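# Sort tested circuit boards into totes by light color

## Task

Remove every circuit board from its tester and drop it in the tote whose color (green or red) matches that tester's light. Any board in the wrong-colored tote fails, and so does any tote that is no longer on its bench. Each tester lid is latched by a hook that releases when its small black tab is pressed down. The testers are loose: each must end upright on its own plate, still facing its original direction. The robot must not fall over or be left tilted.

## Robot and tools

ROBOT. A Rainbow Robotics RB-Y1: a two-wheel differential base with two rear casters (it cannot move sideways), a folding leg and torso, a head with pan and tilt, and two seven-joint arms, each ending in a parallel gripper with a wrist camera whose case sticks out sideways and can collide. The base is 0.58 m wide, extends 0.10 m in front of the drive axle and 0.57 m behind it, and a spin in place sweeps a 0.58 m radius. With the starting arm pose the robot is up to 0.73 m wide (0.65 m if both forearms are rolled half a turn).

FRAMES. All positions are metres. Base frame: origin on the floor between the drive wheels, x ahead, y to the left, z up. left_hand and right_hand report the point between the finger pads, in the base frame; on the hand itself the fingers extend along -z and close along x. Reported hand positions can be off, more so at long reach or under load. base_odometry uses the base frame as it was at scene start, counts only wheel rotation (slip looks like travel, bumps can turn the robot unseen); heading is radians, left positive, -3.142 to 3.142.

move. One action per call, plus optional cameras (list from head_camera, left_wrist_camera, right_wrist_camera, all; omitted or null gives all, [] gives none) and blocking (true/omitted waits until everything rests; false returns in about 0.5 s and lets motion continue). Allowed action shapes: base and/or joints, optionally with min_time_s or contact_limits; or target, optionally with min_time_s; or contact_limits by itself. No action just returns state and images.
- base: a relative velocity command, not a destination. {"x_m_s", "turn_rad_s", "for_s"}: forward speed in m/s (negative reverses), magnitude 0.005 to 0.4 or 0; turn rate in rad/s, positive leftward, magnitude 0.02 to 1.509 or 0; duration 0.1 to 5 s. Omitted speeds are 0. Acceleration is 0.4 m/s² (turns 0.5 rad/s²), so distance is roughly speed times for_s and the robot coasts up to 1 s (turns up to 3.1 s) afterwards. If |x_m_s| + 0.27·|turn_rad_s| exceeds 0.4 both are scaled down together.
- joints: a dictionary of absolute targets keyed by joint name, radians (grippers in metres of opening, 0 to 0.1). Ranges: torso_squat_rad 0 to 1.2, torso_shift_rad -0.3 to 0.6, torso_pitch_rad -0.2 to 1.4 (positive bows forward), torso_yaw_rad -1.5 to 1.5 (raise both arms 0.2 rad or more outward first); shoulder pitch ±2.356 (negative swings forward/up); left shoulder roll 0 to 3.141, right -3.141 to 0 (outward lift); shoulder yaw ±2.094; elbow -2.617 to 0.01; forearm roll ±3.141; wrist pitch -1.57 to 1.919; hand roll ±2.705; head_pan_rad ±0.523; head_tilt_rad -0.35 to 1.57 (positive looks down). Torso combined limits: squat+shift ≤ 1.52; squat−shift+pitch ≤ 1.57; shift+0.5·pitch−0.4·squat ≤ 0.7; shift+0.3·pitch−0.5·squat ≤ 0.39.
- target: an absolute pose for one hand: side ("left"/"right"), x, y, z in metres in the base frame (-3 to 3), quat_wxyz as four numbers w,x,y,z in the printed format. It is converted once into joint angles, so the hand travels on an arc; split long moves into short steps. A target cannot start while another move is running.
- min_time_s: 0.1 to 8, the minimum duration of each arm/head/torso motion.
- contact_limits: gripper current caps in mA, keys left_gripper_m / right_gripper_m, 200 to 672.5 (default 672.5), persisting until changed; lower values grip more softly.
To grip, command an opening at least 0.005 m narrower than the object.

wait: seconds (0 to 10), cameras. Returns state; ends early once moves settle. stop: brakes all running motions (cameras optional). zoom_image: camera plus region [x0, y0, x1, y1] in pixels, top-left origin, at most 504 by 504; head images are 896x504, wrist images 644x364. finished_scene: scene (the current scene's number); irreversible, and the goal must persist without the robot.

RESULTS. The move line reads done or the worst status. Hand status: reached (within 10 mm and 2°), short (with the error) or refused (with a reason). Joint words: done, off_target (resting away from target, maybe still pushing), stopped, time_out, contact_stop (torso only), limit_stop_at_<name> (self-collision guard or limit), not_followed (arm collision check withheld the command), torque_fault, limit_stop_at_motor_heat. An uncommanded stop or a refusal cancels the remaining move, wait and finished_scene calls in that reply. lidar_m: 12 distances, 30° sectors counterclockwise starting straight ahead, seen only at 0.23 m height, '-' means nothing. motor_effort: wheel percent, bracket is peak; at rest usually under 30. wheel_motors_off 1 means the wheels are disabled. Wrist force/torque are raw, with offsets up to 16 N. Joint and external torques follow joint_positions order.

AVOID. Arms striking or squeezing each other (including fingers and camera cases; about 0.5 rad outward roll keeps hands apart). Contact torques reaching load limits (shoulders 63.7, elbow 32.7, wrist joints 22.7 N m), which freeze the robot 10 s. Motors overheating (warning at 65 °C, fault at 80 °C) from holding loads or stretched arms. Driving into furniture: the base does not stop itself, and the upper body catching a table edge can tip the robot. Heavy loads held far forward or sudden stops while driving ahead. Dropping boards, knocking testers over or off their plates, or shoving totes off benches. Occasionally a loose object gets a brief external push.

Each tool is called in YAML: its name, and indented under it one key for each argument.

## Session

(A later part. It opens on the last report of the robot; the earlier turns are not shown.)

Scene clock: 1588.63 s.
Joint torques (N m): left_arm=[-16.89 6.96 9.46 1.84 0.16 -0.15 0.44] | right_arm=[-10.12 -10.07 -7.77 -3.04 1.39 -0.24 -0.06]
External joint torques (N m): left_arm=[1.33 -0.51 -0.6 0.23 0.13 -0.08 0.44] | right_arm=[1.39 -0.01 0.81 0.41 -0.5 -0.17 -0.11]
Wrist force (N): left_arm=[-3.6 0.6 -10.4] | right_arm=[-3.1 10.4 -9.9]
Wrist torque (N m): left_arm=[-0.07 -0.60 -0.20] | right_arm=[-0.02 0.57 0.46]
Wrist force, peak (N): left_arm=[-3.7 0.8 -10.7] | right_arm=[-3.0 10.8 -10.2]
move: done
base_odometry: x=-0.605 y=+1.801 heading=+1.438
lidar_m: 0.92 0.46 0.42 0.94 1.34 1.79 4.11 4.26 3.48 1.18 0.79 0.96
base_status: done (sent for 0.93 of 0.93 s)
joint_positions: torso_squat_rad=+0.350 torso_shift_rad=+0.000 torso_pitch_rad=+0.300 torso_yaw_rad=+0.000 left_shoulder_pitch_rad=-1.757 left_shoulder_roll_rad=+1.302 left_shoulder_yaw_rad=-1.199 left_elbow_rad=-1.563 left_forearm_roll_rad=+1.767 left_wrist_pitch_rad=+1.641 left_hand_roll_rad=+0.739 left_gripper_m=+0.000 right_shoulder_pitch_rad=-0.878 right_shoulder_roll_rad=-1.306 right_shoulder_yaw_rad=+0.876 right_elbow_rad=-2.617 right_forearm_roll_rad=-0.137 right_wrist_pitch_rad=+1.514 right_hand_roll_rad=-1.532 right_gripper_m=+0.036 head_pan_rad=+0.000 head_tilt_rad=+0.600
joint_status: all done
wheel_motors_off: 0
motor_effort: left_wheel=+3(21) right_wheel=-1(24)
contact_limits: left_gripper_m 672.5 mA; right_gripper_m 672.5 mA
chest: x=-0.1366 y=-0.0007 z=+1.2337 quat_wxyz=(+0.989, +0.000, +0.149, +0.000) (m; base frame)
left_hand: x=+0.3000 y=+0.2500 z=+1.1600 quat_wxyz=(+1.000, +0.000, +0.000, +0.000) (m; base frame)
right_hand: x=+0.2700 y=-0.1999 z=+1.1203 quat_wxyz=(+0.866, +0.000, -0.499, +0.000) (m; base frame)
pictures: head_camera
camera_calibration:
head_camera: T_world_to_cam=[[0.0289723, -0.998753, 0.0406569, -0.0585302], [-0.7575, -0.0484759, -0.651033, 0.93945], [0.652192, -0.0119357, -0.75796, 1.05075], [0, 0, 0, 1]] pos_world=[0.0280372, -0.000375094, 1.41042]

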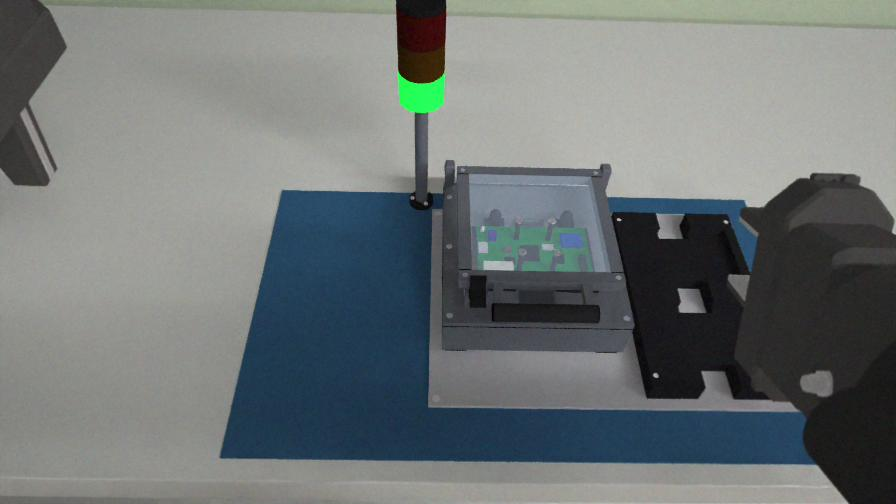

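move:
  target: {"side":"left","x":0.36,"y":0.08,"z":1.1,"quat_wxyz":[1,0,0,0]}
  min_time_s: 1.5
  cameras: []

move:
  target: {"side":"left","x":0.385,"y":-0.028,"z":1.03,"quat_wxyz":[1,0,0,0]}
  min_time_s: 2

Scene clock: 1607.47 s.
Joint torques (N m): left_arm=[-22.78 6.98 7.19 1.5 0.15 -0.15 0.27] | right_arm=[-9.96 -10.03 -7.82 -3.05 1.47 -0.12 0.1]
External joint torques (N m): left_arm=[0.75 -1.15 -1.26 0.93 0.12 -0.08 0.27] | right_arm=[1.56 0.03 0.77 0.4 -0.42 -0.06 0.05]
Wrist force (N): left_arm=[-3.5 0.8 -10.6] | right_arm=[-3.3 10.4 -9.7]
Wrist torque (N m): left_arm=[-0.09 -0.63 -0.24] | right_arm=[-0.04 0.53 0.47]
Wrist force, peak (N): left_arm=[-3.5 0.6 -11.0] | right_arm=[-3.4 10.9 -10.0]
move: done
base_odometry: x=-0.605 y=+1.801 heading=+1.438
lidar_m: 0.92 0.46 0.42 0.95 1.34 1.80 4.10 4.26 3.50 1.18 0.79 0.97
base_status: not commanded
joint_positions: torso_squat_rad=+0.350 torso_shift_rad=+0.000 torso_pitch_rad=+0.300 torso_yaw_rad=+0.000 left_shoulder_pitch_rad=-1.842 left_shoulder_roll_rad=+0.671 left_shoulder_yaw_rad=-1.266 left_elbow_rad=-1.037 left_forearm_roll_rad=+1.637 left_wrist_pitch_rad=+1.578 left_hand_roll_rad=+0.824 left_gripper_m=+0.000 right_shoulder_pitch_rad=-0.878 right_shoulder_roll_rad=-1.306 right_shoulder_yaw_rad=+0.876 right_elbow_rad=-2.617 right_forearm_roll_rad=-0.137 right_wrist_pitch_rad=+1.514 right_hand_roll_rad=-1.532 right_gripper_m=+0.036 head_pan_rad=+0.000 head_tilt_rad=+0.600
joint_status: all done
wheel_motors_off: 0
motor_effort: left_wheel=+4(4) right_wheel=-1(2)
contact_limits: left_gripper_m 672.5 mA; right_gripper_m 672.5 mA
chest: x=-0.1366 y=-0.0007 z=+1.2337 quat_wxyz=(+0.989, +0.000, +0.149, +0.000) (m; base frame)
left_hand: x=+0.3599 y=+0.0800 z=+1.1001 quat_wxyz=(+1.000, +0.000, -0.001, +0.000) (m; base frame)
left_hand_status: reached (checked arc, planned for 1.5 s): 0 mm and 0.1 deg off.
right_hand: x=+0.2700 y=-0.1999 z=+1.1203 quat_wxyz=(+0.866, +0.000, -0.499, +0.000) (m; base frame)
pictures: none
No camera images: "cameras" was empty.

Scene clock: 1609.80 s.
Joint torques (N m): left_arm=[-23.12 7.04 1.51 1.14 0.1 -0.4 -0.08] | right_arm=[-10.14 -10.09 -7.9 -2.94 1.55 -0.17 0.02]
External joint torques (N m): left_arm=[0.99 -1.2 -1.2 0.95 0.1 -0.14 -0.07] | right_arm=[1.38 -0.03 0.68 0.5 -0.34 -0.1 -0.03]
Wrist force (N): left_arm=[-4.0 1.1 -10.6] | right_arm=[-3.1 10.4 -9.8]
Wrist torque (N m): left_arm=[-0.11 -0.63 -0.22] | right_arm=[-0.04 0.55 0.47]
Wrist force, peak (N): left_arm=[-4.1 0.7 -10.9] | right_arm=[-3.0 10.7 -10.3]
move: short
base_odometry: x=-0.605 y=+1.801 heading=+1.438
lidar_m: 0.92 0.46 0.42 0.93 1.33 1.79 4.10 4.26 3.49 1.18 0.80 0.96
base_status: not commanded
joint_positions: torso_squat_rad=+0.350 torso_shift_rad=+0.000 torso_pitch_rad=+0.300 torso_yaw_rad=+0.000 left_shoulder_pitch_rad=-1.875 left_shoulder_roll_rad=+0.108 left_shoulder_yaw_rad=-1.282 left_elbow_rad=-0.267 left_forearm_roll_rad=+1.565 left_wrist_pitch_rad=+1.379 left_hand_roll_rad=+0.602 left_gripper_m=+0.000 right_shoulder_pitch_rad=-0.878 right_shoulder_roll_rad=-1.306 right_shoulder_yaw_rad=+0.876 right_elbow_rad=-2.617 right_forearm_roll_rad=-0.137 right_wrist_pitch_rad=+1.514 right_hand_roll_rad=-1.532 right_gripper_m=+0.036 head_pan_rad=+0.000 head_tilt_rad=+0.600
joint_status: all done
wheel_motors_off: 0
motor_effort: left_wheel=+2(5) right_wheel=+0(2)
contact_limits: left_gripper_m 672.5 mA; right_gripper_m 672.5 mA
chest: x=-0.1366 y=-0.0007 z=+1.2337 quat_wxyz=(+0.989, +0.000, +0.149, +0.000) (m; base frame)
left_hand: x=+0.3844 y=-0.0277 z=+1.0301 quat_wxyz=(+0.999, -0.021, -0.043, +0.000) (m; base frame)
left_hand_status: short (checked arc, as near as the solve gets, planned for 2.0 s): 1 mm and 5.5 deg off. The place is met; only the turn is off.
right_hand: x=+0.2700 y=-0.1999 z=+1.1203 quat_wxyz=(+0.866, +0.000, -0.499, +0.000) (m; base frame)
pictures: head_camera, left_wrist_camera, right_wrist_camera
camera_calibration:
head_camera: T_world_to_cam=[[0.0288961, -0.998758, 0.0405924, -0.0584375], [-0.757503, -0.0483762, -0.651037, 0.939455], [0.652192, -0.0119364, -0.75796, 1.05075], [0, 0, 0, 1]] pos_world=[0.0280373, -0.000375459, 1.41042]
left_wrist_camera: T_world_to_cam=[[0.997217, 0.0168584, 0.0726254, -0.45901], [-0.0238794, -0.850565, 0.525328, -0.521268], [0.0706287, -0.5256, -0.847795, 0.900645], [0, 0, 0, 1]] pos_world=[0.381674, 0.0377453, 1.07073]
right_wrist_camera: T_world_to_cam=[[-0.486259, 0.0203924, -0.873577, 1.11644], [-0.379459, 0.895617, 0.232125, 0.0546745], [0.787123, 0.444359, -0.427763, 0.427222], [0, 0, 0, 1]] pos_world=[0.227351, -0.261575, 1.14536]

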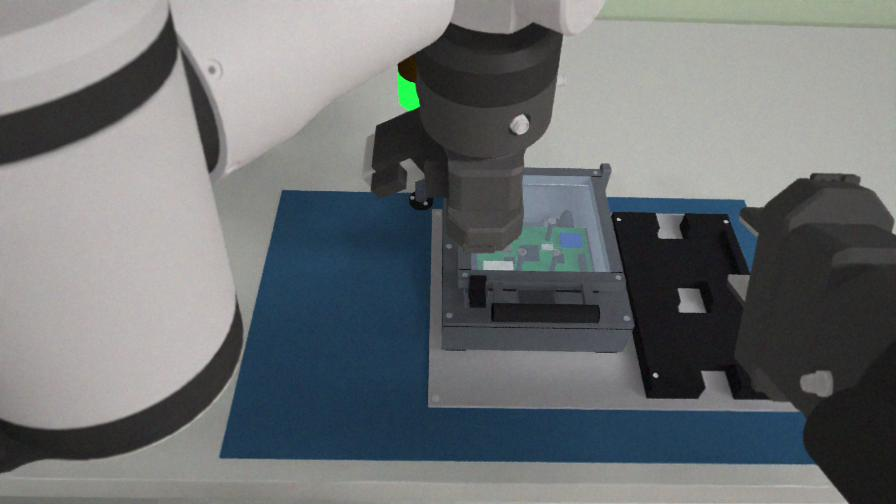

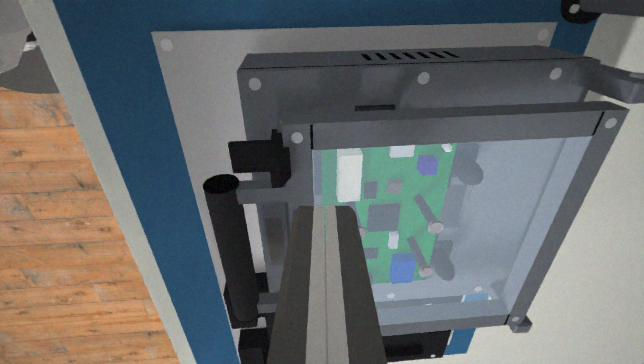

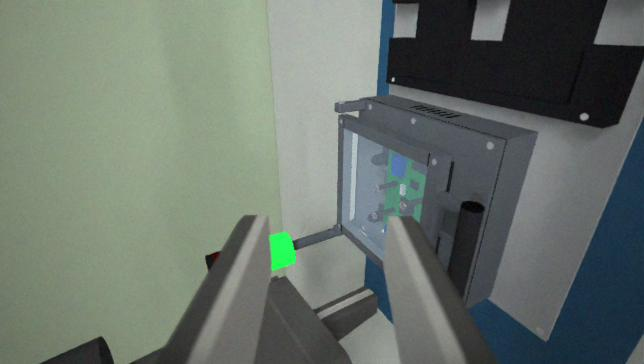

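move:
  target: {"side":"left","x":0.366,"y":-0.02,"z":0.995,"quat_wxyz":[1,0,0,0]}
  min_time_s: 2

Scene clock: 1623.40 s.
Joint torques (N m): left_arm=[-21.39 5.79 1.3 1.07 0.09 0.25 0.51] | right_arm=[-10.17 -10.11 -7.77 -3.02 1.49 -0.11 0.04]
External joint torques (N m): left_arm=[2.4 -1.78 -1.37 0.95 0.07 0.37 0.51] | right_arm=[1.35 -0.05 0.81 0.42 -0.4 -0.04 -0.01]
Wrist force (N): left_arm=[-3.7 0.9 -10.4] | right_arm=[-2.9 10.3 -9.7]
Wrist torque (N m): left_arm=[-0.09 -0.62 -0.23] | right_arm=[-0.01 0.58 0.47]
Wrist force, peak (N): left_arm=[-4.2 0.9 -10.6] | right_arm=[-3.4 10.7 -10.2]
move: done
base_odometry: x=-0.605 y=+1.801 heading=+1.438
lidar_m: 0.92 0.47 0.42 0.95 1.33 1.80 4.11 4.25 3.50 1.18 0.79 0.97
base_status: not commanded
joint_positions: torso_squat_rad=+0.350 torso_shift_rad=+0.000 torso_pitch_rad=+0.300 torso_yaw_rad=+0.000 left_shoulder_pitch_rad=-1.812 left_shoulder_roll_rad=+0.087 left_shoulder_yaw_rad=-1.299 left_elbow_rad=-0.267 left_forearm_roll_rad=+1.558 left_wrist_pitch_rad=+1.386 left_hand_roll_rad=+0.604 left_gripper_m=+0.000 right_shoulder_pitch_rad=-0.878 right_shoulder_roll_rad=-1.306 right_shoulder_yaw_rad=+0.876 right_elbow_rad=-2.617 right_forearm_roll_rad=-0.137 right_wrist_pitch_rad=+1.514 right_hand_roll_rad=-1.532 right_gripper_m=+0.036 head_pan_rad=+0.000 head_tilt_rad=+0.600
joint_status: all done
wheel_motors_off: 0
motor_effort: left_wheel=+3(4) right_wheel=+1(2)
contact_limits: left_gripper_m 672.5 mA; right_gripper_m 672.5 mA
chest: x=-0.1366 y=-0.0007 z=+1.2337 quat_wxyz=(+0.989, +0.000, +0.149, +0.000) (m; base frame)
left_hand: x=+0.3657 y=-0.0198 z=+0.9954 quat_wxyz=(+1.000, -0.006, -0.012, +0.000) (m; base frame)
left_hand_status: reached (checked arc, as near as the solve gets, planned for 2.0 s): 1 mm and 1.5 deg off.
right_hand: x=+0.2700 y=-0.1999 z=+1.1203 quat_wxyz=(+0.866, +0.000, -0.499, +0.000) (m; base frame)
pictures: head_camera, left_wrist_camera, right_wrist_camera
camera_calibration:
head_camera: T_world_to_cam=[[0.0288961, -0.998758, 0.0405924, -0.0584375], [-0.757503, -0.0483762, -0.651037, 0.939455], [0.652192, -0.0119364, -0.75796, 1.05075], [0, 0, 0, 1]] pos_world=[0.0280373, -0.000375459, 1.41042]
left_wrist_camera: T_world_to_cam=[[0.999819, 0.0154337, 0.0111168, -0.377685], [0.00782221, -0.866388, 0.499311, -0.482735], [0.0173377, -0.499134, -0.866352, 0.915134], [0, 0, 0, 1]] pos_world=[0.365527, 0.0443675, 1.03806]
right_wrist_camera: T_world_to_cam=[[-0.486259, 0.0203924, -0.873577, 1.11644], [-0.379459, 0.895617, 0.232125, 0.0546745], [0.787123, 0.444359, -0.427763, 0.427222], [0, 0, 0, 1]] pos_world=[0.227351, -0.261575, 1.14536]

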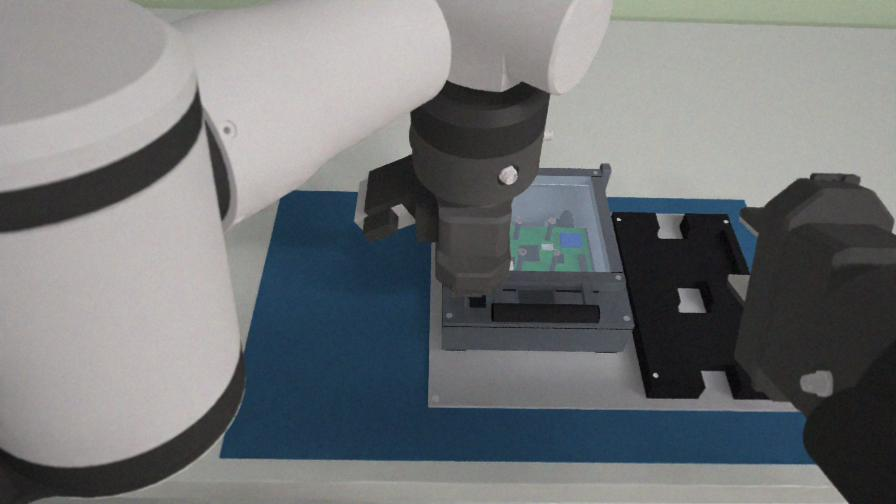

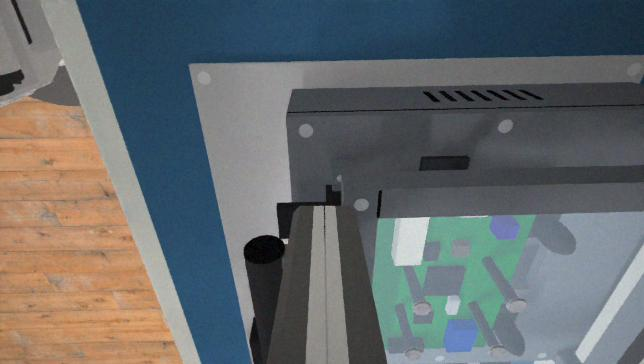

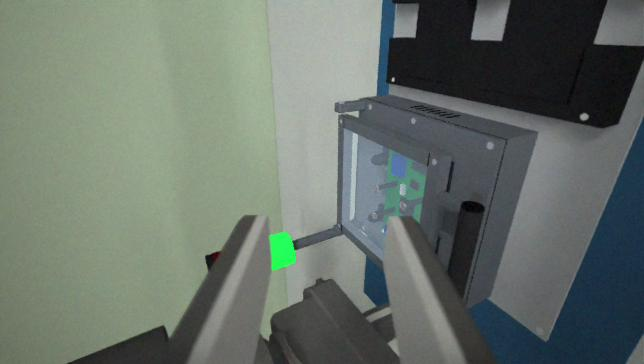

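move:
  target: {"side":"left","x":0.363,"y":-0.021,"z":0.966,"quat_wxyz":[1,0,0,0]}
  min_time_s: 2.5

Scene clock: 1640.30 s.
Joint torques (N m): left_arm=[11.61 -2.77 -3.82 0.74 -0.91 -2.98 0.27] | right_arm=[-10.52 -9.93 -8.46 -3.01 1.6 -0.05 -0.05]
External joint torques (N m): left_arm=[35.38 -10.21 -6.49 0.61 -0.9 -2.79 0.27] | right_arm=[1.02 0.12 0.14 0.4 -0.3 0.02 -0.1]
External joint torques when the fault began: left_arm=[64.46 -21.39 -10.22 0.57 -0.67 -5.85 0.53]
Wrist force (N): left_arm=[-14.7 4.8 74.6] | right_arm=[-2.9 10.4 -9.8]
Wrist torque (N m): left_arm=[-0.34 -0.14 -0.22] | right_arm=[-0.02 0.59 0.47]
Wrist force, peak (N): left_arm=[-23.5 11.9 144.7] | right_arm=[-3.3 10.5 -11.2]
move: torque_fault
TORQUE FAULT: left_shoulder_pitch_rad reached its load limit. The robot stopped for 10 seconds, dropped its targets and accepts commands again. The stop added 9.3 s to the call.
base_odometry: x=-0.605 y=+1.801 heading=+1.438
lidar_m: 0.92 0.47 0.42 0.94 1.35 1.79 4.10 4.26 3.50 1.18 0.79 0.96
base_status: not commanded
joint_positions: torso_squat_rad=+0.350 torso_shift_rad=-0.001 torso_pitch_rad=+0.296 torso_yaw_rad=+0.000 left_shoulder_pitch_rad=-1.795 left_shoulder_roll_rad=+0.081 left_shoulder_yaw_rad=-1.305 left_elbow_rad=-0.267 left_forearm_roll_rad=+1.548 left_wrist_pitch_rad=+1.341 left_hand_roll_rad=+0.608 left_gripper_m=+0.000 right_shoulder_pitch_rad=-0.878 right_shoulder_roll_rad=-1.306 right_shoulder_yaw_rad=+0.876 right_elbow_rad=-2.617 right_forearm_roll_rad=-0.137 right_wrist_pitch_rad=+1.514 right_hand_roll_rad=-1.532 right_gripper_m=+0.036 head_pan_rad=+0.000 head_tilt_rad=+0.600
joint_status: left_shoulder_pitch_rad torque_fault (moved +0.018 of +0.055); left_shoulder_roll_rad torque_fault (moved -0.005 of -0.019); left_forearm_roll_rad torque_fault (moved -0.011 of -0.017); left_wrist_pitch_rad torque_fault (moved -0.045 of -0.067); the others done
wheel_motors_off: 0
on_its_own: left_shoulder_pitch_rad is held at -1.786, not at your -1.758, since a torque_fault; left_forearm_roll_rad is held at +1.547, not at your +1.541, since a torque_fault; left_wrist_pitch_rad is held at +1.340, not at your +1.318, since a torque_fault
motor_effort: left_wheel=+10(24) right_wheel=+5(23)
contact_limits: left_gripper_m 672.5 mA; right_gripper_m 672.5 mA
chest: x=-0.1385 y=-0.0005 z=+1.2339 quat_wxyz=(+0.989, +0.000, +0.148, +0.000) (m; base frame)
left_hand: x=+0.3692 y=-0.0212 z=+0.9882 quat_wxyz=(+1.000, -0.011, -0.027, +0.001) (m; base frame)
left_hand_status: short (checked arc, as near as the solve gets, planned for 2.5 s): torque_fault, 23 mm and 3.3 deg off.
right_hand: x=+0.2685 y=-0.1997 z=+1.1219 quat_wxyz=(+0.865, +0.000, -0.501, +0.000) (m; base frame)
pictures: head_camera, left_wrist_camera, right_wrist_camera
camera_calibration:
head_camera: T_world_to_cam=[[0.0289227, -0.998742, 0.0409625, -0.0587204], [-0.755274, -0.0486788, -0.653599, 0.941655], [0.65477, -0.0120341, -0.755732, 1.04979], [0, 0, 0, 1]] pos_world=[0.0255331, -0.000174517, 1.41123]
left_wrist_camera: T_world_to_cam=[[0.99902, 0.017413, 0.0407039, -0.410065], [-0.00566943, -0.861514, 0.507702, -0.483646], [0.0439076, -0.507435, -0.860571, 0.892387], [0, 0, 0, 1]] pos_world=[0.367738, 0.0433012, 1.0302]
right_wrist_camera: T_world_to_cam=[[-0.48332, 0.0200718, -0.875213, 1.11812], [-0.380294, 0.895669, 0.230551, 0.0555465], [0.788529, 0.444268, -0.425262, 0.425826], [0, 0, 0, 1]] pos_world=[0.225758, -0.261375, 1.14687]

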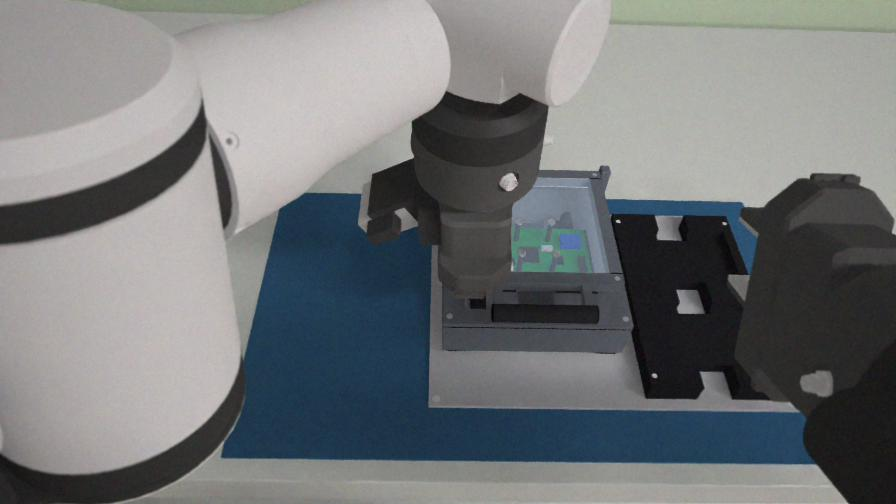

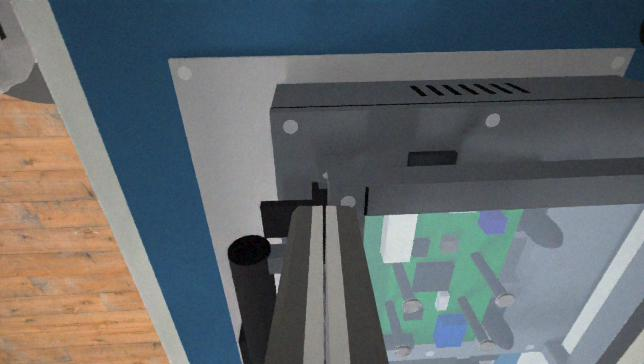

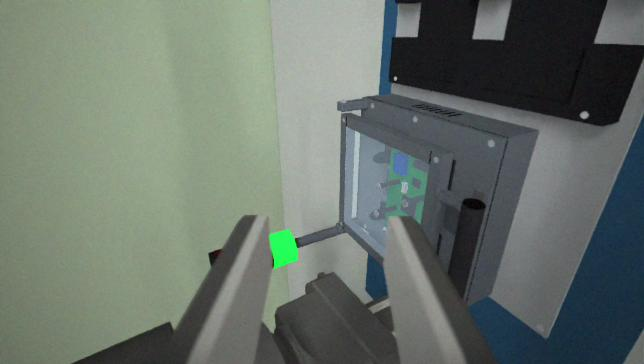

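move:
  target: {"side":"left","x":0.36,"y":-0.015,"z":1.005,"quat_wxyz":[1,0,0,0]}
  min_time_s: 1.5
  cameras: []

move:
  target: {"side":"left","x":0.349,"y":-0.015,"z":0.994,"quat_wxyz":[1,0,0,0]}
  min_time_s: 1.5
  cameras: ["left_wrist_camera"]

zoom_image:
  camera: "left_wrist_camera"
  region: [200, 120, 440, 280]

Scene clock: 1650.77 s.
Joint torques (N m): left_arm=[-23.17 8.64 3.99 -0.55 0.4 0.3 -0.28] | right_arm=[-10.46 -10.31 -8.32 -2.85 1.56 -0.15 0.02]
External joint torques (N m): left_arm=[0.65 0.94 1.28 -0.68 0.38 0.37 -0.28] | right_arm=[1.06 -0.25 0.26 0.6 -0.33 -0.08 -0.03]
Wrist force (N): left_arm=[-3.2 0.9 -10.1] | right_arm=[-3.2 10.7 -10.1]
Wrist torque (N m): left_arm=[-0.11 -0.59 -0.24] | right_arm=[-0.08 0.55 0.47]
Wrist force, peak (N): left_arm=[-14.7 4.9 74.9] | right_arm=[-3.2 11.0 -10.1]
move: done
base_odometry: x=-0.605 y=+1.801 heading=+1.438
lidar_m: 0.92 0.46 0.42 0.94 1.33 1.80 4.11 4.26 3.50 1.18 0.79 0.96
base_status: not commanded
joint_positions: torso_squat_rad=+0.350 torso_shift_rad=+0.000 torso_pitch_rad=+0.300 torso_yaw_rad=+0.000 left_shoulder_pitch_rad=-1.825 left_shoulder_roll_rad=+0.097 left_shoulder_yaw_rad=-1.294 left_elbow_rad=-0.272 left_forearm_roll_rad=+1.567 left_wrist_pitch_rad=+1.431 left_hand_roll_rad=+0.601 left_gripper_m=+0.000 right_shoulder_pitch_rad=-0.878 right_shoulder_roll_rad=-1.306 right_shoulder_yaw_rad=+0.876 right_elbow_rad=-2.617 right_forearm_roll_rad=-0.137 right_wrist_pitch_rad=+1.514 right_hand_roll_rad=-1.532 right_gripper_m=+0.036 head_pan_rad=+0.000 head_tilt_rad=+0.600
joint_status: all done
wheel_motors_off: 0
motor_effort: left_wheel=+8(11) right_wheel=+3(6)
contact_limits: left_gripper_m 672.5 mA; right_gripper_m 672.5 mA
chest: x=-0.1367 y=-0.0007 z=+1.2337 quat_wxyz=(+0.989, +0.000, +0.149, +0.000) (m; base frame)
left_hand: x=+0.3610 y=-0.0153 z=+1.0030 quat_wxyz=(+1.000, +0.001, +0.002, +0.000) (m; base frame)
left_hand_status: reached (checked arc, planned for 1.5 s): 2 mm and 0.3 deg off.
right_hand: x=+0.2698 y=-0.1999 z=+1.1204 quat_wxyz=(+0.866, +0.000, -0.500, +0.000) (m; base frame)
pictures: none
No camera images: "cameras" was empty.

Scene clock: 1652.60 s.
Joint torques (N m): left_arm=[-21.38 7.97 3.82 -0.6 0.03 -0.29 0.35] | right_arm=[-10.32 -9.9 -8.23 -3.05 1.48 -0.14 -0.04]
External joint torques (N m): left_arm=[2.32 0.66 -1.29 -0.55 0 -0.25 0.35] | right_arm=[1.19 0.16 0.36 0.4 -0.41 -0.07 -0.09]
Wrist force (N): left_arm=[-3.2 1.2 -10.5] | right_arm=[-3.1 10.7 -10.0]
Wrist torque (N m): left_arm=[-0.14 -0.56 -0.21] | right_arm=[-0.07 0.57 0.47]
Wrist force, peak (N): left_arm=[-3.3 1.3 -10.6] | right_arm=[-3.2 10.9 -10.0]
move: done
base_odometry: x=-0.605 y=+1.801 heading=+1.438
lidar_m: 0.92 0.46 0.42 0.95 1.34 1.80 4.11 4.26 3.50 1.18 0.79 0.96
base_status: not commanded
joint_positions: torso_squat_rad=+0.350 torso_shift_rad=+0.000 torso_pitch_rad=+0.300 torso_yaw_rad=+0.000 left_shoulder_pitch_rad=-1.773 left_shoulder_roll_rad=+0.217 left_shoulder_yaw_rad=-1.313 left_elbow_rad=-0.562 left_forearm_roll_rad=+1.547 left_wrist_pitch_rad=+1.424 left_hand_roll_rad=+0.763 left_gripper_m=+0.000 right_shoulder_pitch_rad=-0.878 right_shoulder_roll_rad=-1.306 right_shoulder_yaw_rad=+0.876 right_elbow_rad=-2.617 right_forearm_roll_rad=-0.137 right_wrist_pitch_rad=+1.514 right_hand_roll_rad=-1.532 right_gripper_m=+0.036 head_pan_rad=+0.000 head_tilt_rad=+0.600
joint_status: all done
wheel_motors_off: 0
motor_effort: left_wheel=+7(9) right_wheel=+3(5)
contact_limits: left_gripper_m 672.5 mA; right_gripper_m 672.5 mA
chest: x=-0.1367 y=-0.0007 z=+1.2337 quat_wxyz=(+0.989, +0.000, +0.149, +0.000) (m; base frame)
left_hand: x=+0.3485 y=-0.0151 z=+0.9941 quat_wxyz=(+1.000, +0.003, +0.007, +0.000) (m; base frame)
left_hand_status: reached (checked arc, planned for 1.5 s): 1 mm and 0.9 deg off.
right_hand: x=+0.2698 y=-0.1999 z=+1.1203 quat_wxyz=(+0.866, +0.000, -0.500, +0.000) (m; base frame)
pictures: left_wrist_camera
camera_calibration:
left_wrist_camera: T_world_to_cam=[[0.999522, 0.0146383, -0.0272344, -0.322421], [0.0259721, -0.875421, 0.482663, -0.467783], [-0.0167762, -0.483139, -0.875383, 0.937796], [0, 0, 0, 1]] pos_world=[0.350148, 0.048299, 1.03793]

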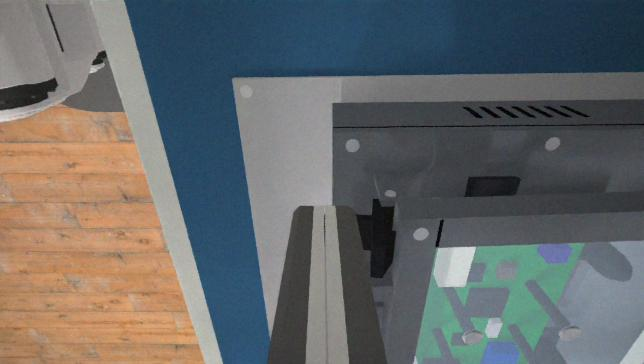

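Scaled by 2.100 from the camera's 644x364 image, which has a finer 920x520 frame.

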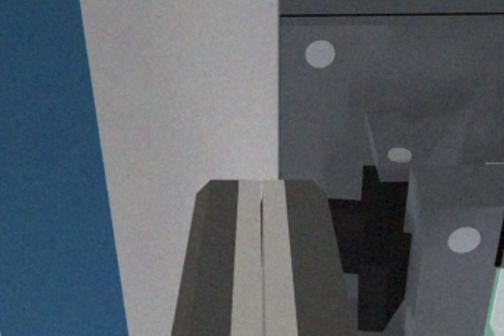

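move:
  target: {"side":"left","x":0.355,"y":-0.026,"z":0.992,"quat_wxyz":[1,0,0,0]}

Scene clock: 1676.03 s.
Joint torques (N m): left_arm=[-22.54 6.73 4.64 0.77 0.23 -0.33 0.09] | right_arm=[-10.48 -9.96 -8.16 -3.03 1.58 -0.09 0.06]
External joint torques (N m): left_arm=[1.12 -0.64 0.82 0.76 0.21 -0.25 0.09] | right_arm=[1.04 0.1 0.42 0.42 -0.31 -0.02 0.01]
Wrist force (N): left_arm=[-3.3 1.3 -10.0] | right_arm=[-3.3 10.2 -9.9]
Wrist torque (N m): left_arm=[-0.15 -0.56 -0.21] | right_arm=[-0.01 0.54 0.47]
Wrist force, peak (N): left_arm=[-3.4 1.0 -10.7] | right_arm=[-3.2 10.8 -10.3]
move: done
base_odometry: x=-0.605 y=+1.801 heading=+1.438
lidar_m: 0.92 0.47 0.42 0.94 1.34 1.79 4.10 4.26 3.49 1.18 0.80 0.96
base_status: not commanded
joint_positions: torso_squat_rad=+0.350 torso_shift_rad=+0.000 torso_pitch_rad=+0.300 torso_yaw_rad=+0.000 left_shoulder_pitch_rad=-1.794 left_shoulder_roll_rad=+0.129 left_shoulder_yaw_rad=-1.307 left_elbow_rad=-0.403 left_forearm_roll_rad=+1.547 left_wrist_pitch_rad=+1.400 left_hand_roll_rad=+0.695 left_gripper_m=+0.000 right_shoulder_pitch_rad=-0.878 right_shoulder_roll_rad=-1.306 right_shoulder_yaw_rad=+0.876 right_elbow_rad=-2.617 right_forearm_roll_rad=-0.137 right_wrist_pitch_rad=+1.514 right_hand_roll_rad=-1.532 right_gripper_m=+0.036 head_pan_rad=+0.000 head_tilt_rad=+0.600
joint_status: all done
wheel_motors_off: 0
motor_effort: left_wheel=+8(9) right_wheel=+4(5)
contact_limits: left_gripper_m 672.5 mA; right_gripper_m 672.5 mA
chest: x=-0.1366 y=-0.0007 z=+1.2337 quat_wxyz=(+0.989, +0.000, +0.149, +0.000) (m; base frame)
left_hand: x=+0.3546 y=-0.0257 z=+0.9920 quat_wxyz=(+1.000, -0.001, -0.003, +0.000) (m; base frame)
left_hand_status: reached (checked arc, planned for 0.5 s): 1 mm and 0.4 deg off.
right_hand: x=+0.2699 y=-0.1999 z=+1.1203 quat_wxyz=(+0.866, +0.000, -0.499, +0.000) (m; base frame)
pictures: head_camera, left_wrist_camera, right_wrist_camera
camera_calibration:
head_camera: T_world_to_cam=[[0.0289669, -0.998753, 0.0406613, -0.0585375], [-0.757408, -0.0484764, -0.65114, 0.939587], [0.652299, -0.0119357, -0.757868, 1.05076], [0, 0, 0, 1]] pos_world=[0.027937, -0.000375092, 1.41052]
left_wrist_camera: T_world_to_cam=[[0.999854, 0.0156474, -0.00682997, -0.348668], [0.0169851, -0.87107, 0.490866, -0.481068], [0.00173141, -0.49091, -0.871209, 0.919974], [0, 0, 0, 1]] pos_world=[0.355195, 0.0380365, 1.03525]
right_wrist_camera: T_world_to_cam=[[-0.486224, 0.0203142, -0.873598, 1.11639], [-0.379432, 0.895658, 0.23201, 0.0547737], [0.787158, 0.444279, -0.427782, 0.427294], [0, 0, 0, 1]] pos_world=[0.227251, -0.261575, 1.14536]

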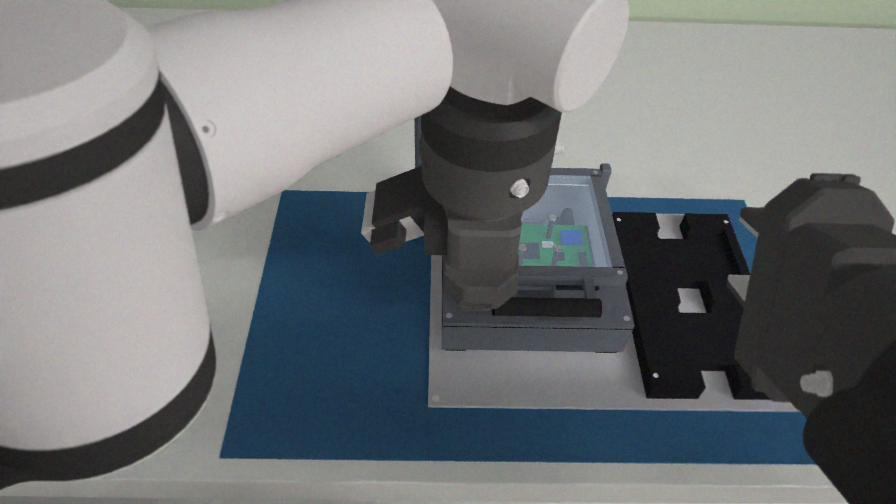

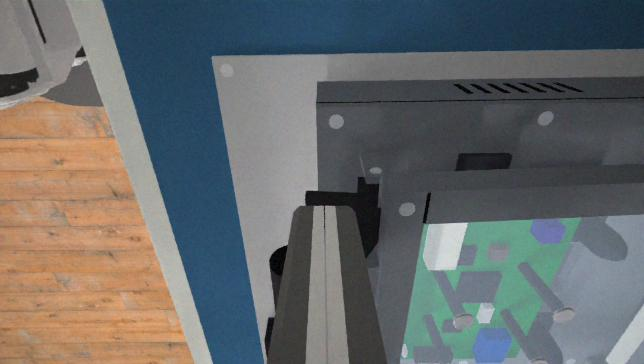

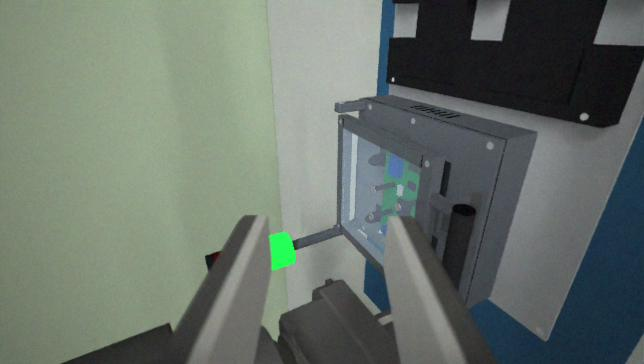

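move:
  target: {"side":"left","x":0.355,"y":-0.017,"z":0.98,"quat_wxyz":[1,0,0,0]}
  cameras: ["left_wrist_camera"]

move:
  target: {"side":"left","x":0.355,"y":-0.017,"z":0.972,"quat_wxyz":[1,0,0,0]}
  cameras: ["left_wrist_camera"]

zoom_image:
  camera: "left_wrist_camera"
  region: [220, 120, 470, 300]

Scene clock: 1687.30 s.
Joint torques (N m): left_arm=[-22.53 7.44 3.09 -0.18 0.1 -0.29 -0.04] | right_arm=[-10.55 -9.75 -8.07 -3.12 1.63 -0.1 -0.01]
External joint torques (N m): left_arm=[1.14 0.27 -0.77 -0.17 0.08 -0.22 -0.04] | right_arm=[0.96 0.31 0.52 0.32 -0.26 -0.03 -0.06]
Wrist force (N): left_arm=[-3.5 0.9 -10.3] | right_arm=[-3.5 10.3 -9.7]
Wrist torque (N m): left_arm=[-0.14 -0.57 -0.21] | right_arm=[-0.04 0.52 0.45]
Wrist force, peak (N): left_arm=[-4.0 1.5 -11.4] | right_arm=[-2.9 11.0 -10.3]
move: done
base_odometry: x=-0.605 y=+1.801 heading=+1.438
lidar_m: 0.92 0.47 0.42 0.94 1.34 1.80 4.10 4.25 3.49 1.18 0.80 0.97
base_status: not commanded
joint_positions: torso_squat_rad=+0.350 torso_shift_rad=+0.000 torso_pitch_rad=+0.300 torso_yaw_rad=+0.000 left_shoulder_pitch_rad=-1.766 left_shoulder_roll_rad=+0.140 left_shoulder_yaw_rad=-1.313 left_elbow_rad=-0.410 left_forearm_roll_rad=+1.543 left_wrist_pitch_rad=+1.386 left_hand_roll_rad=+0.684 left_gripper_m=+0.000 right_shoulder_pitch_rad=-0.878 right_shoulder_roll_rad=-1.306 right_shoulder_yaw_rad=+0.876 right_elbow_rad=-2.617 right_forearm_roll_rad=-0.137 right_wrist_pitch_rad=+1.514 right_hand_roll_rad=-1.532 right_gripper_m=+0.036 head_pan_rad=+0.000 head_tilt_rad=+0.600
joint_status: all done
wheel_motors_off: 0
motor_effort: left_wheel=+6(8) right_wheel=+2(4)
contact_limits: left_gripper_m 672.5 mA; right_gripper_m 672.5 mA
chest: x=-0.1366 y=-0.0007 z=+1.2337 quat_wxyz=(+0.989, +0.000, +0.149, +0.000) (m; base frame)
left_hand: x=+0.3546 y=-0.0170 z=+0.9802 quat_wxyz=(+1.000, +0.000, +0.001, +0.000) (m; base frame)
left_hand_status: reached (checked arc, planned for 0.2 s): 0 mm and 0.1 deg off.
right_hand: x=+0.2699 y=-0.1999 z=+1.1202 quat_wxyz=(+0.866, +0.000, -0.499, +0.000) (m; base frame)
pictures: left_wrist_camera
camera_calibration:
left_wrist_camera: T_world_to_cam=[[0.999788, 0.0154679, -0.013618, -0.342251], [0.020147, -0.872647, 0.487935, -0.465966], [-0.00433636, -0.488106, -0.872774, 0.917811], [0, 0, 0, 1]] pos_world=[0.355546, 0.0466595, 1.02374]

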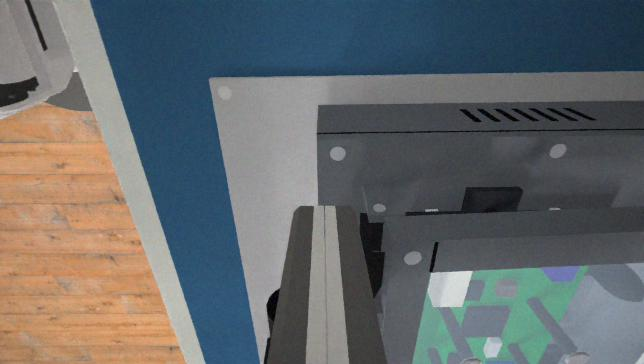

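Scene clock: 1688.03 s.
Joint torques (N m): left_arm=[-9.49 5.32 0.12 2.29 -2.28 -5.53 -0.02] | right_arm=[-10.35 -9.89 -8.23 -2.99 1.53 -0.06 0.02]
External joint torques (N m): left_arm=[14.14 -1.77 -3.48 2.29 -2.3 -5.44 -0.02] | right_arm=[1.18 0.16 0.37 0.44 -0.36 0.01 -0.03]
Wrist force (N): left_arm=[-27.0 6.5 31.7] | right_arm=[-3.3 10.1 -9.9]
Wrist torque (N m): left_arm=[-0.24 -0.34 -0.32] | right_arm=[0.00 0.54 0.46]
Wrist force, peak (N): left_arm=[-35.3 8.7 44.2] | right_arm=[-3.3 10.6 -10.2]
move: done
base_odometry: x=-0.605 y=+1.801 heading=+1.438
lidar_m: 0.92 0.47 0.42 0.95 1.34 1.80 4.11 4.26 3.49 1.18 0.80 0.97
base_status: not commanded
joint_positions: torso_squat_rad=+0.350 torso_shift_rad=-0.001 torso_pitch_rad=+0.298 torso_yaw_rad=+0.000 left_shoulder_pitch_rad=-1.759 left_shoulder_roll_rad=+0.122 left_shoulder_yaw_rad=-1.315 left_elbow_rad=-0.379 left_forearm_roll_rad=+1.540 left_wrist_pitch_rad=+1.369 left_hand_roll_rad=+0.668 left_gripper_m=+0.000 right_shoulder_pitch_rad=-0.878 right_shoulder_roll_rad=-1.306 right_shoulder_yaw_rad=+0.876 right_elbow_rad=-2.617 right_forearm_roll_rad=-0.137 right_wrist_pitch_rad=+1.514 right_hand_roll_rad=-1.532 right_gripper_m=+0.036 head_pan_rad=+0.000 head_tilt_rad=+0.600
joint_status: all done
wheel_motors_off: 0
motor_effort: left_wheel=+13(13) right_wheel=+7(9)
contact_limits: left_gripper_m 672.5 mA; right_gripper_m 672.5 mA
chest: x=-0.1378 y=-0.0006 z=+1.2338 quat_wxyz=(+0.989, +0.000, +0.148, +0.000) (m; base frame)
left_hand: x=+0.3545 y=-0.0173 z=+0.9750 quat_wxyz=(+1.000, -0.001, -0.003, +0.000) (m; base frame)
left_hand_status: reached (checked arc, planned for 0.2 s): 3 mm and 0.3 deg off.
right_hand: x=+0.2690 y=-0.1998 z=+1.1212 quat_wxyz=(+0.866, +0.000, -0.500, +0.000) (m; base frame)
pictures: left_wrist_camera
camera_calibration:
left_wrist_camera: T_world_to_cam=[[0.999871, 0.0145368, -0.0067727, -0.348929], [0.0159905, -0.871553, 0.490041, -0.464323], [0.00122086, -0.490086, -0.871673, 0.909946], [0, 0, 0, 1]] pos_world=[0.355198, 0.0463414, 1.01835]

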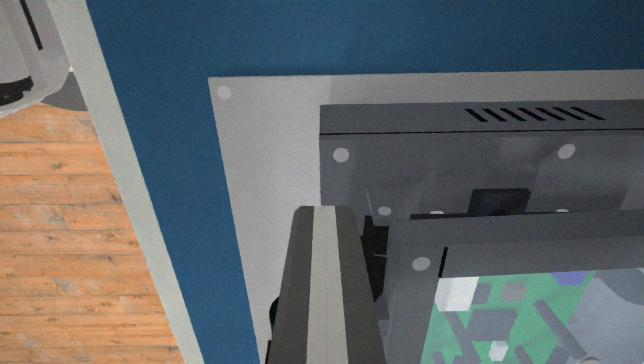

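Scaled by 2.016 from the camera's 644x364 image, which has a finer 920x520 frame.

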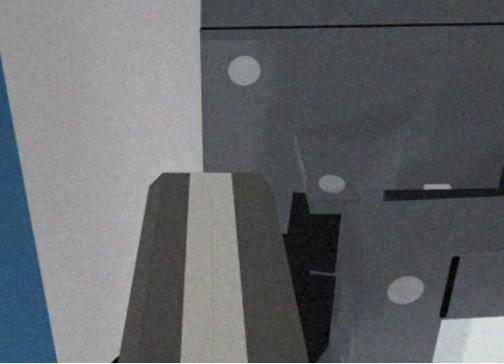

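move:
  target: {"side":"left","x":0.355,"y":-0.017,"z":0.967,"quat_wxyz":[1,0,0,0]}

zoom_image:
  camera: "left_wrist_camera"
  region: [220, 120, 470, 300]

Scene clock: 1692.93 s.
Joint torques (N m): left_arm=[0.8 7.38 -4.04 5.84 -5.27 -12.65 0.18] | right_arm=[-10.56 -9.92 -8.17 -3.05 1.57 -0.15 0.12]
External joint torques (N m): left_arm=[24.36 0.35 -7.18 5.82 -5.27 -12.55 0.18] | right_arm=[0.99 0.13 0.43 0.36 -0.32 -0.08 0.07]
Wrist force (N): left_arm=[-59.9 14.2 77.2] | right_arm=[-3.3 10.5 -9.8]
Wrist torque (N m): left_arm=[-0.20 -0.06 -0.41] | right_arm=[-0.05 0.54 0.48]
Wrist force, peak (N): left_arm=[-63.4 13.4 83.7] | right_arm=[-3.5 10.7 -10.3]
move: done
base_odometry: x=-0.605 y=+1.801 heading=+1.438
lidar_m: 0.92 0.47 0.42 0.95 1.33 1.80 4.11 4.26 3.49 1.19 0.80 0.96
base_status: not commanded
joint_positions: torso_squat_rad=+0.350 torso_shift_rad=-0.002 torso_pitch_rad=+0.296 torso_yaw_rad=+0.000 left_shoulder_pitch_rad=-1.756 left_shoulder_roll_rad=+0.094 left_shoulder_yaw_rad=-1.314 left_elbow_rad=-0.326 left_forearm_roll_rad=+1.541 left_wrist_pitch_rad=+1.357 left_hand_roll_rad=+0.639 left_gripper_m=+0.000 right_shoulder_pitch_rad=-0.878 right_shoulder_roll_rad=-1.306 right_shoulder_yaw_rad=+0.876 right_elbow_rad=-2.617 right_forearm_roll_rad=-0.137 right_wrist_pitch_rad=+1.514 right_hand_roll_rad=-1.532 right_gripper_m=+0.036 head_pan_rad=+0.000 head_tilt_rad=+0.600
joint_status: all done
wheel_motors_off: 0
motor_effort: left_wheel=+16(19) right_wheel=+11(12)
contact_limits: left_gripper_m 672.5 mA; right_gripper_m 672.5 mA
chest: x=-0.1389 y=-0.0005 z=+1.2339 quat_wxyz=(+0.989, +0.000, +0.147, +0.000) (m; base frame)
left_hand: x=+0.3541 y=-0.0182 z=+0.9712 quat_wxyz=(+1.000, -0.002, -0.005, -0.001) (m; base frame)
left_hand_status: reached (checked arc, planned for 0.3 s): 4 mm and 0.7 deg off.
right_hand: x=+0.2681 y=-0.1996 z=+1.1221 quat_wxyz=(+0.865, +0.000, -0.501, +0.000) (m; base frame)
pictures: head_camera, left_wrist_camera, right_wrist_camera
camera_calibration:
head_camera: T_world_to_cam=[[0.0289746, -0.998737, 0.041043, -0.0587219], [-0.754902, -0.0487776, -0.654021, 0.94186], [0.655197, -0.0120335, -0.755362, 1.04973], [0, 0, 0, 1]] pos_world=[0.0249324, -0.0000741568, 1.41133]
left_wrist_camera: T_world_to_cam=[[0.999915, 0.0128265, -0.00222578, -0.353032], [0.0122582, -0.870115, 0.492696, -0.464423], [0.00438287, -0.492681, -0.870199, 0.903607], [0, 0, 0, 1]] pos_world=[0.354735, 0.0456167, 1.01435]
right_wrist_camera: T_world_to_cam=[[-0.482831, 0.0199499, -0.875486, 1.11827], [-0.38048, 0.895668, 0.230245, 0.0556516], [0.788739, 0.444275, -0.424866, 0.425683], [0, 0, 0, 1]] pos_world=[0.225359, -0.261275, 1.14708]

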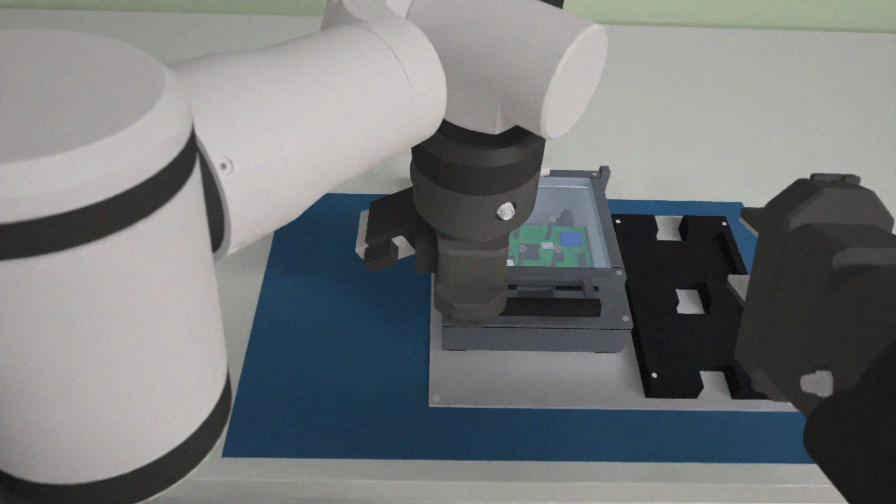

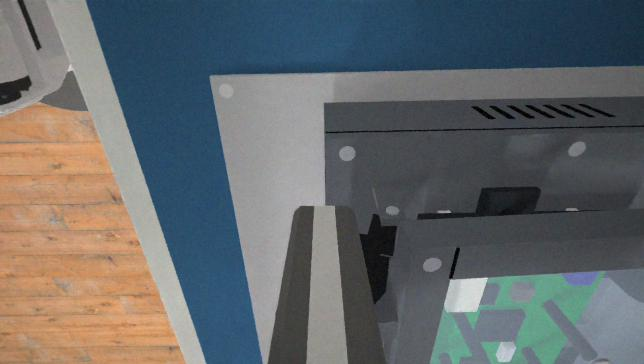

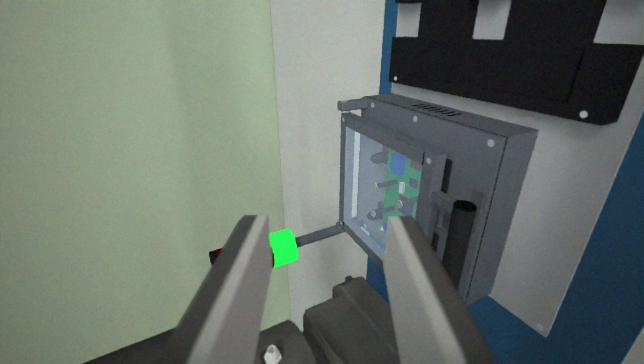

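Scaled by 2.016 from the camera's 644x364 image, which has a finer 920x520 frame.

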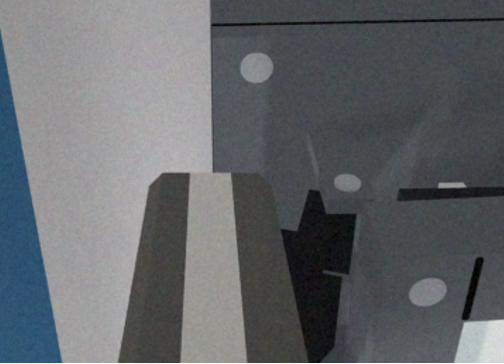

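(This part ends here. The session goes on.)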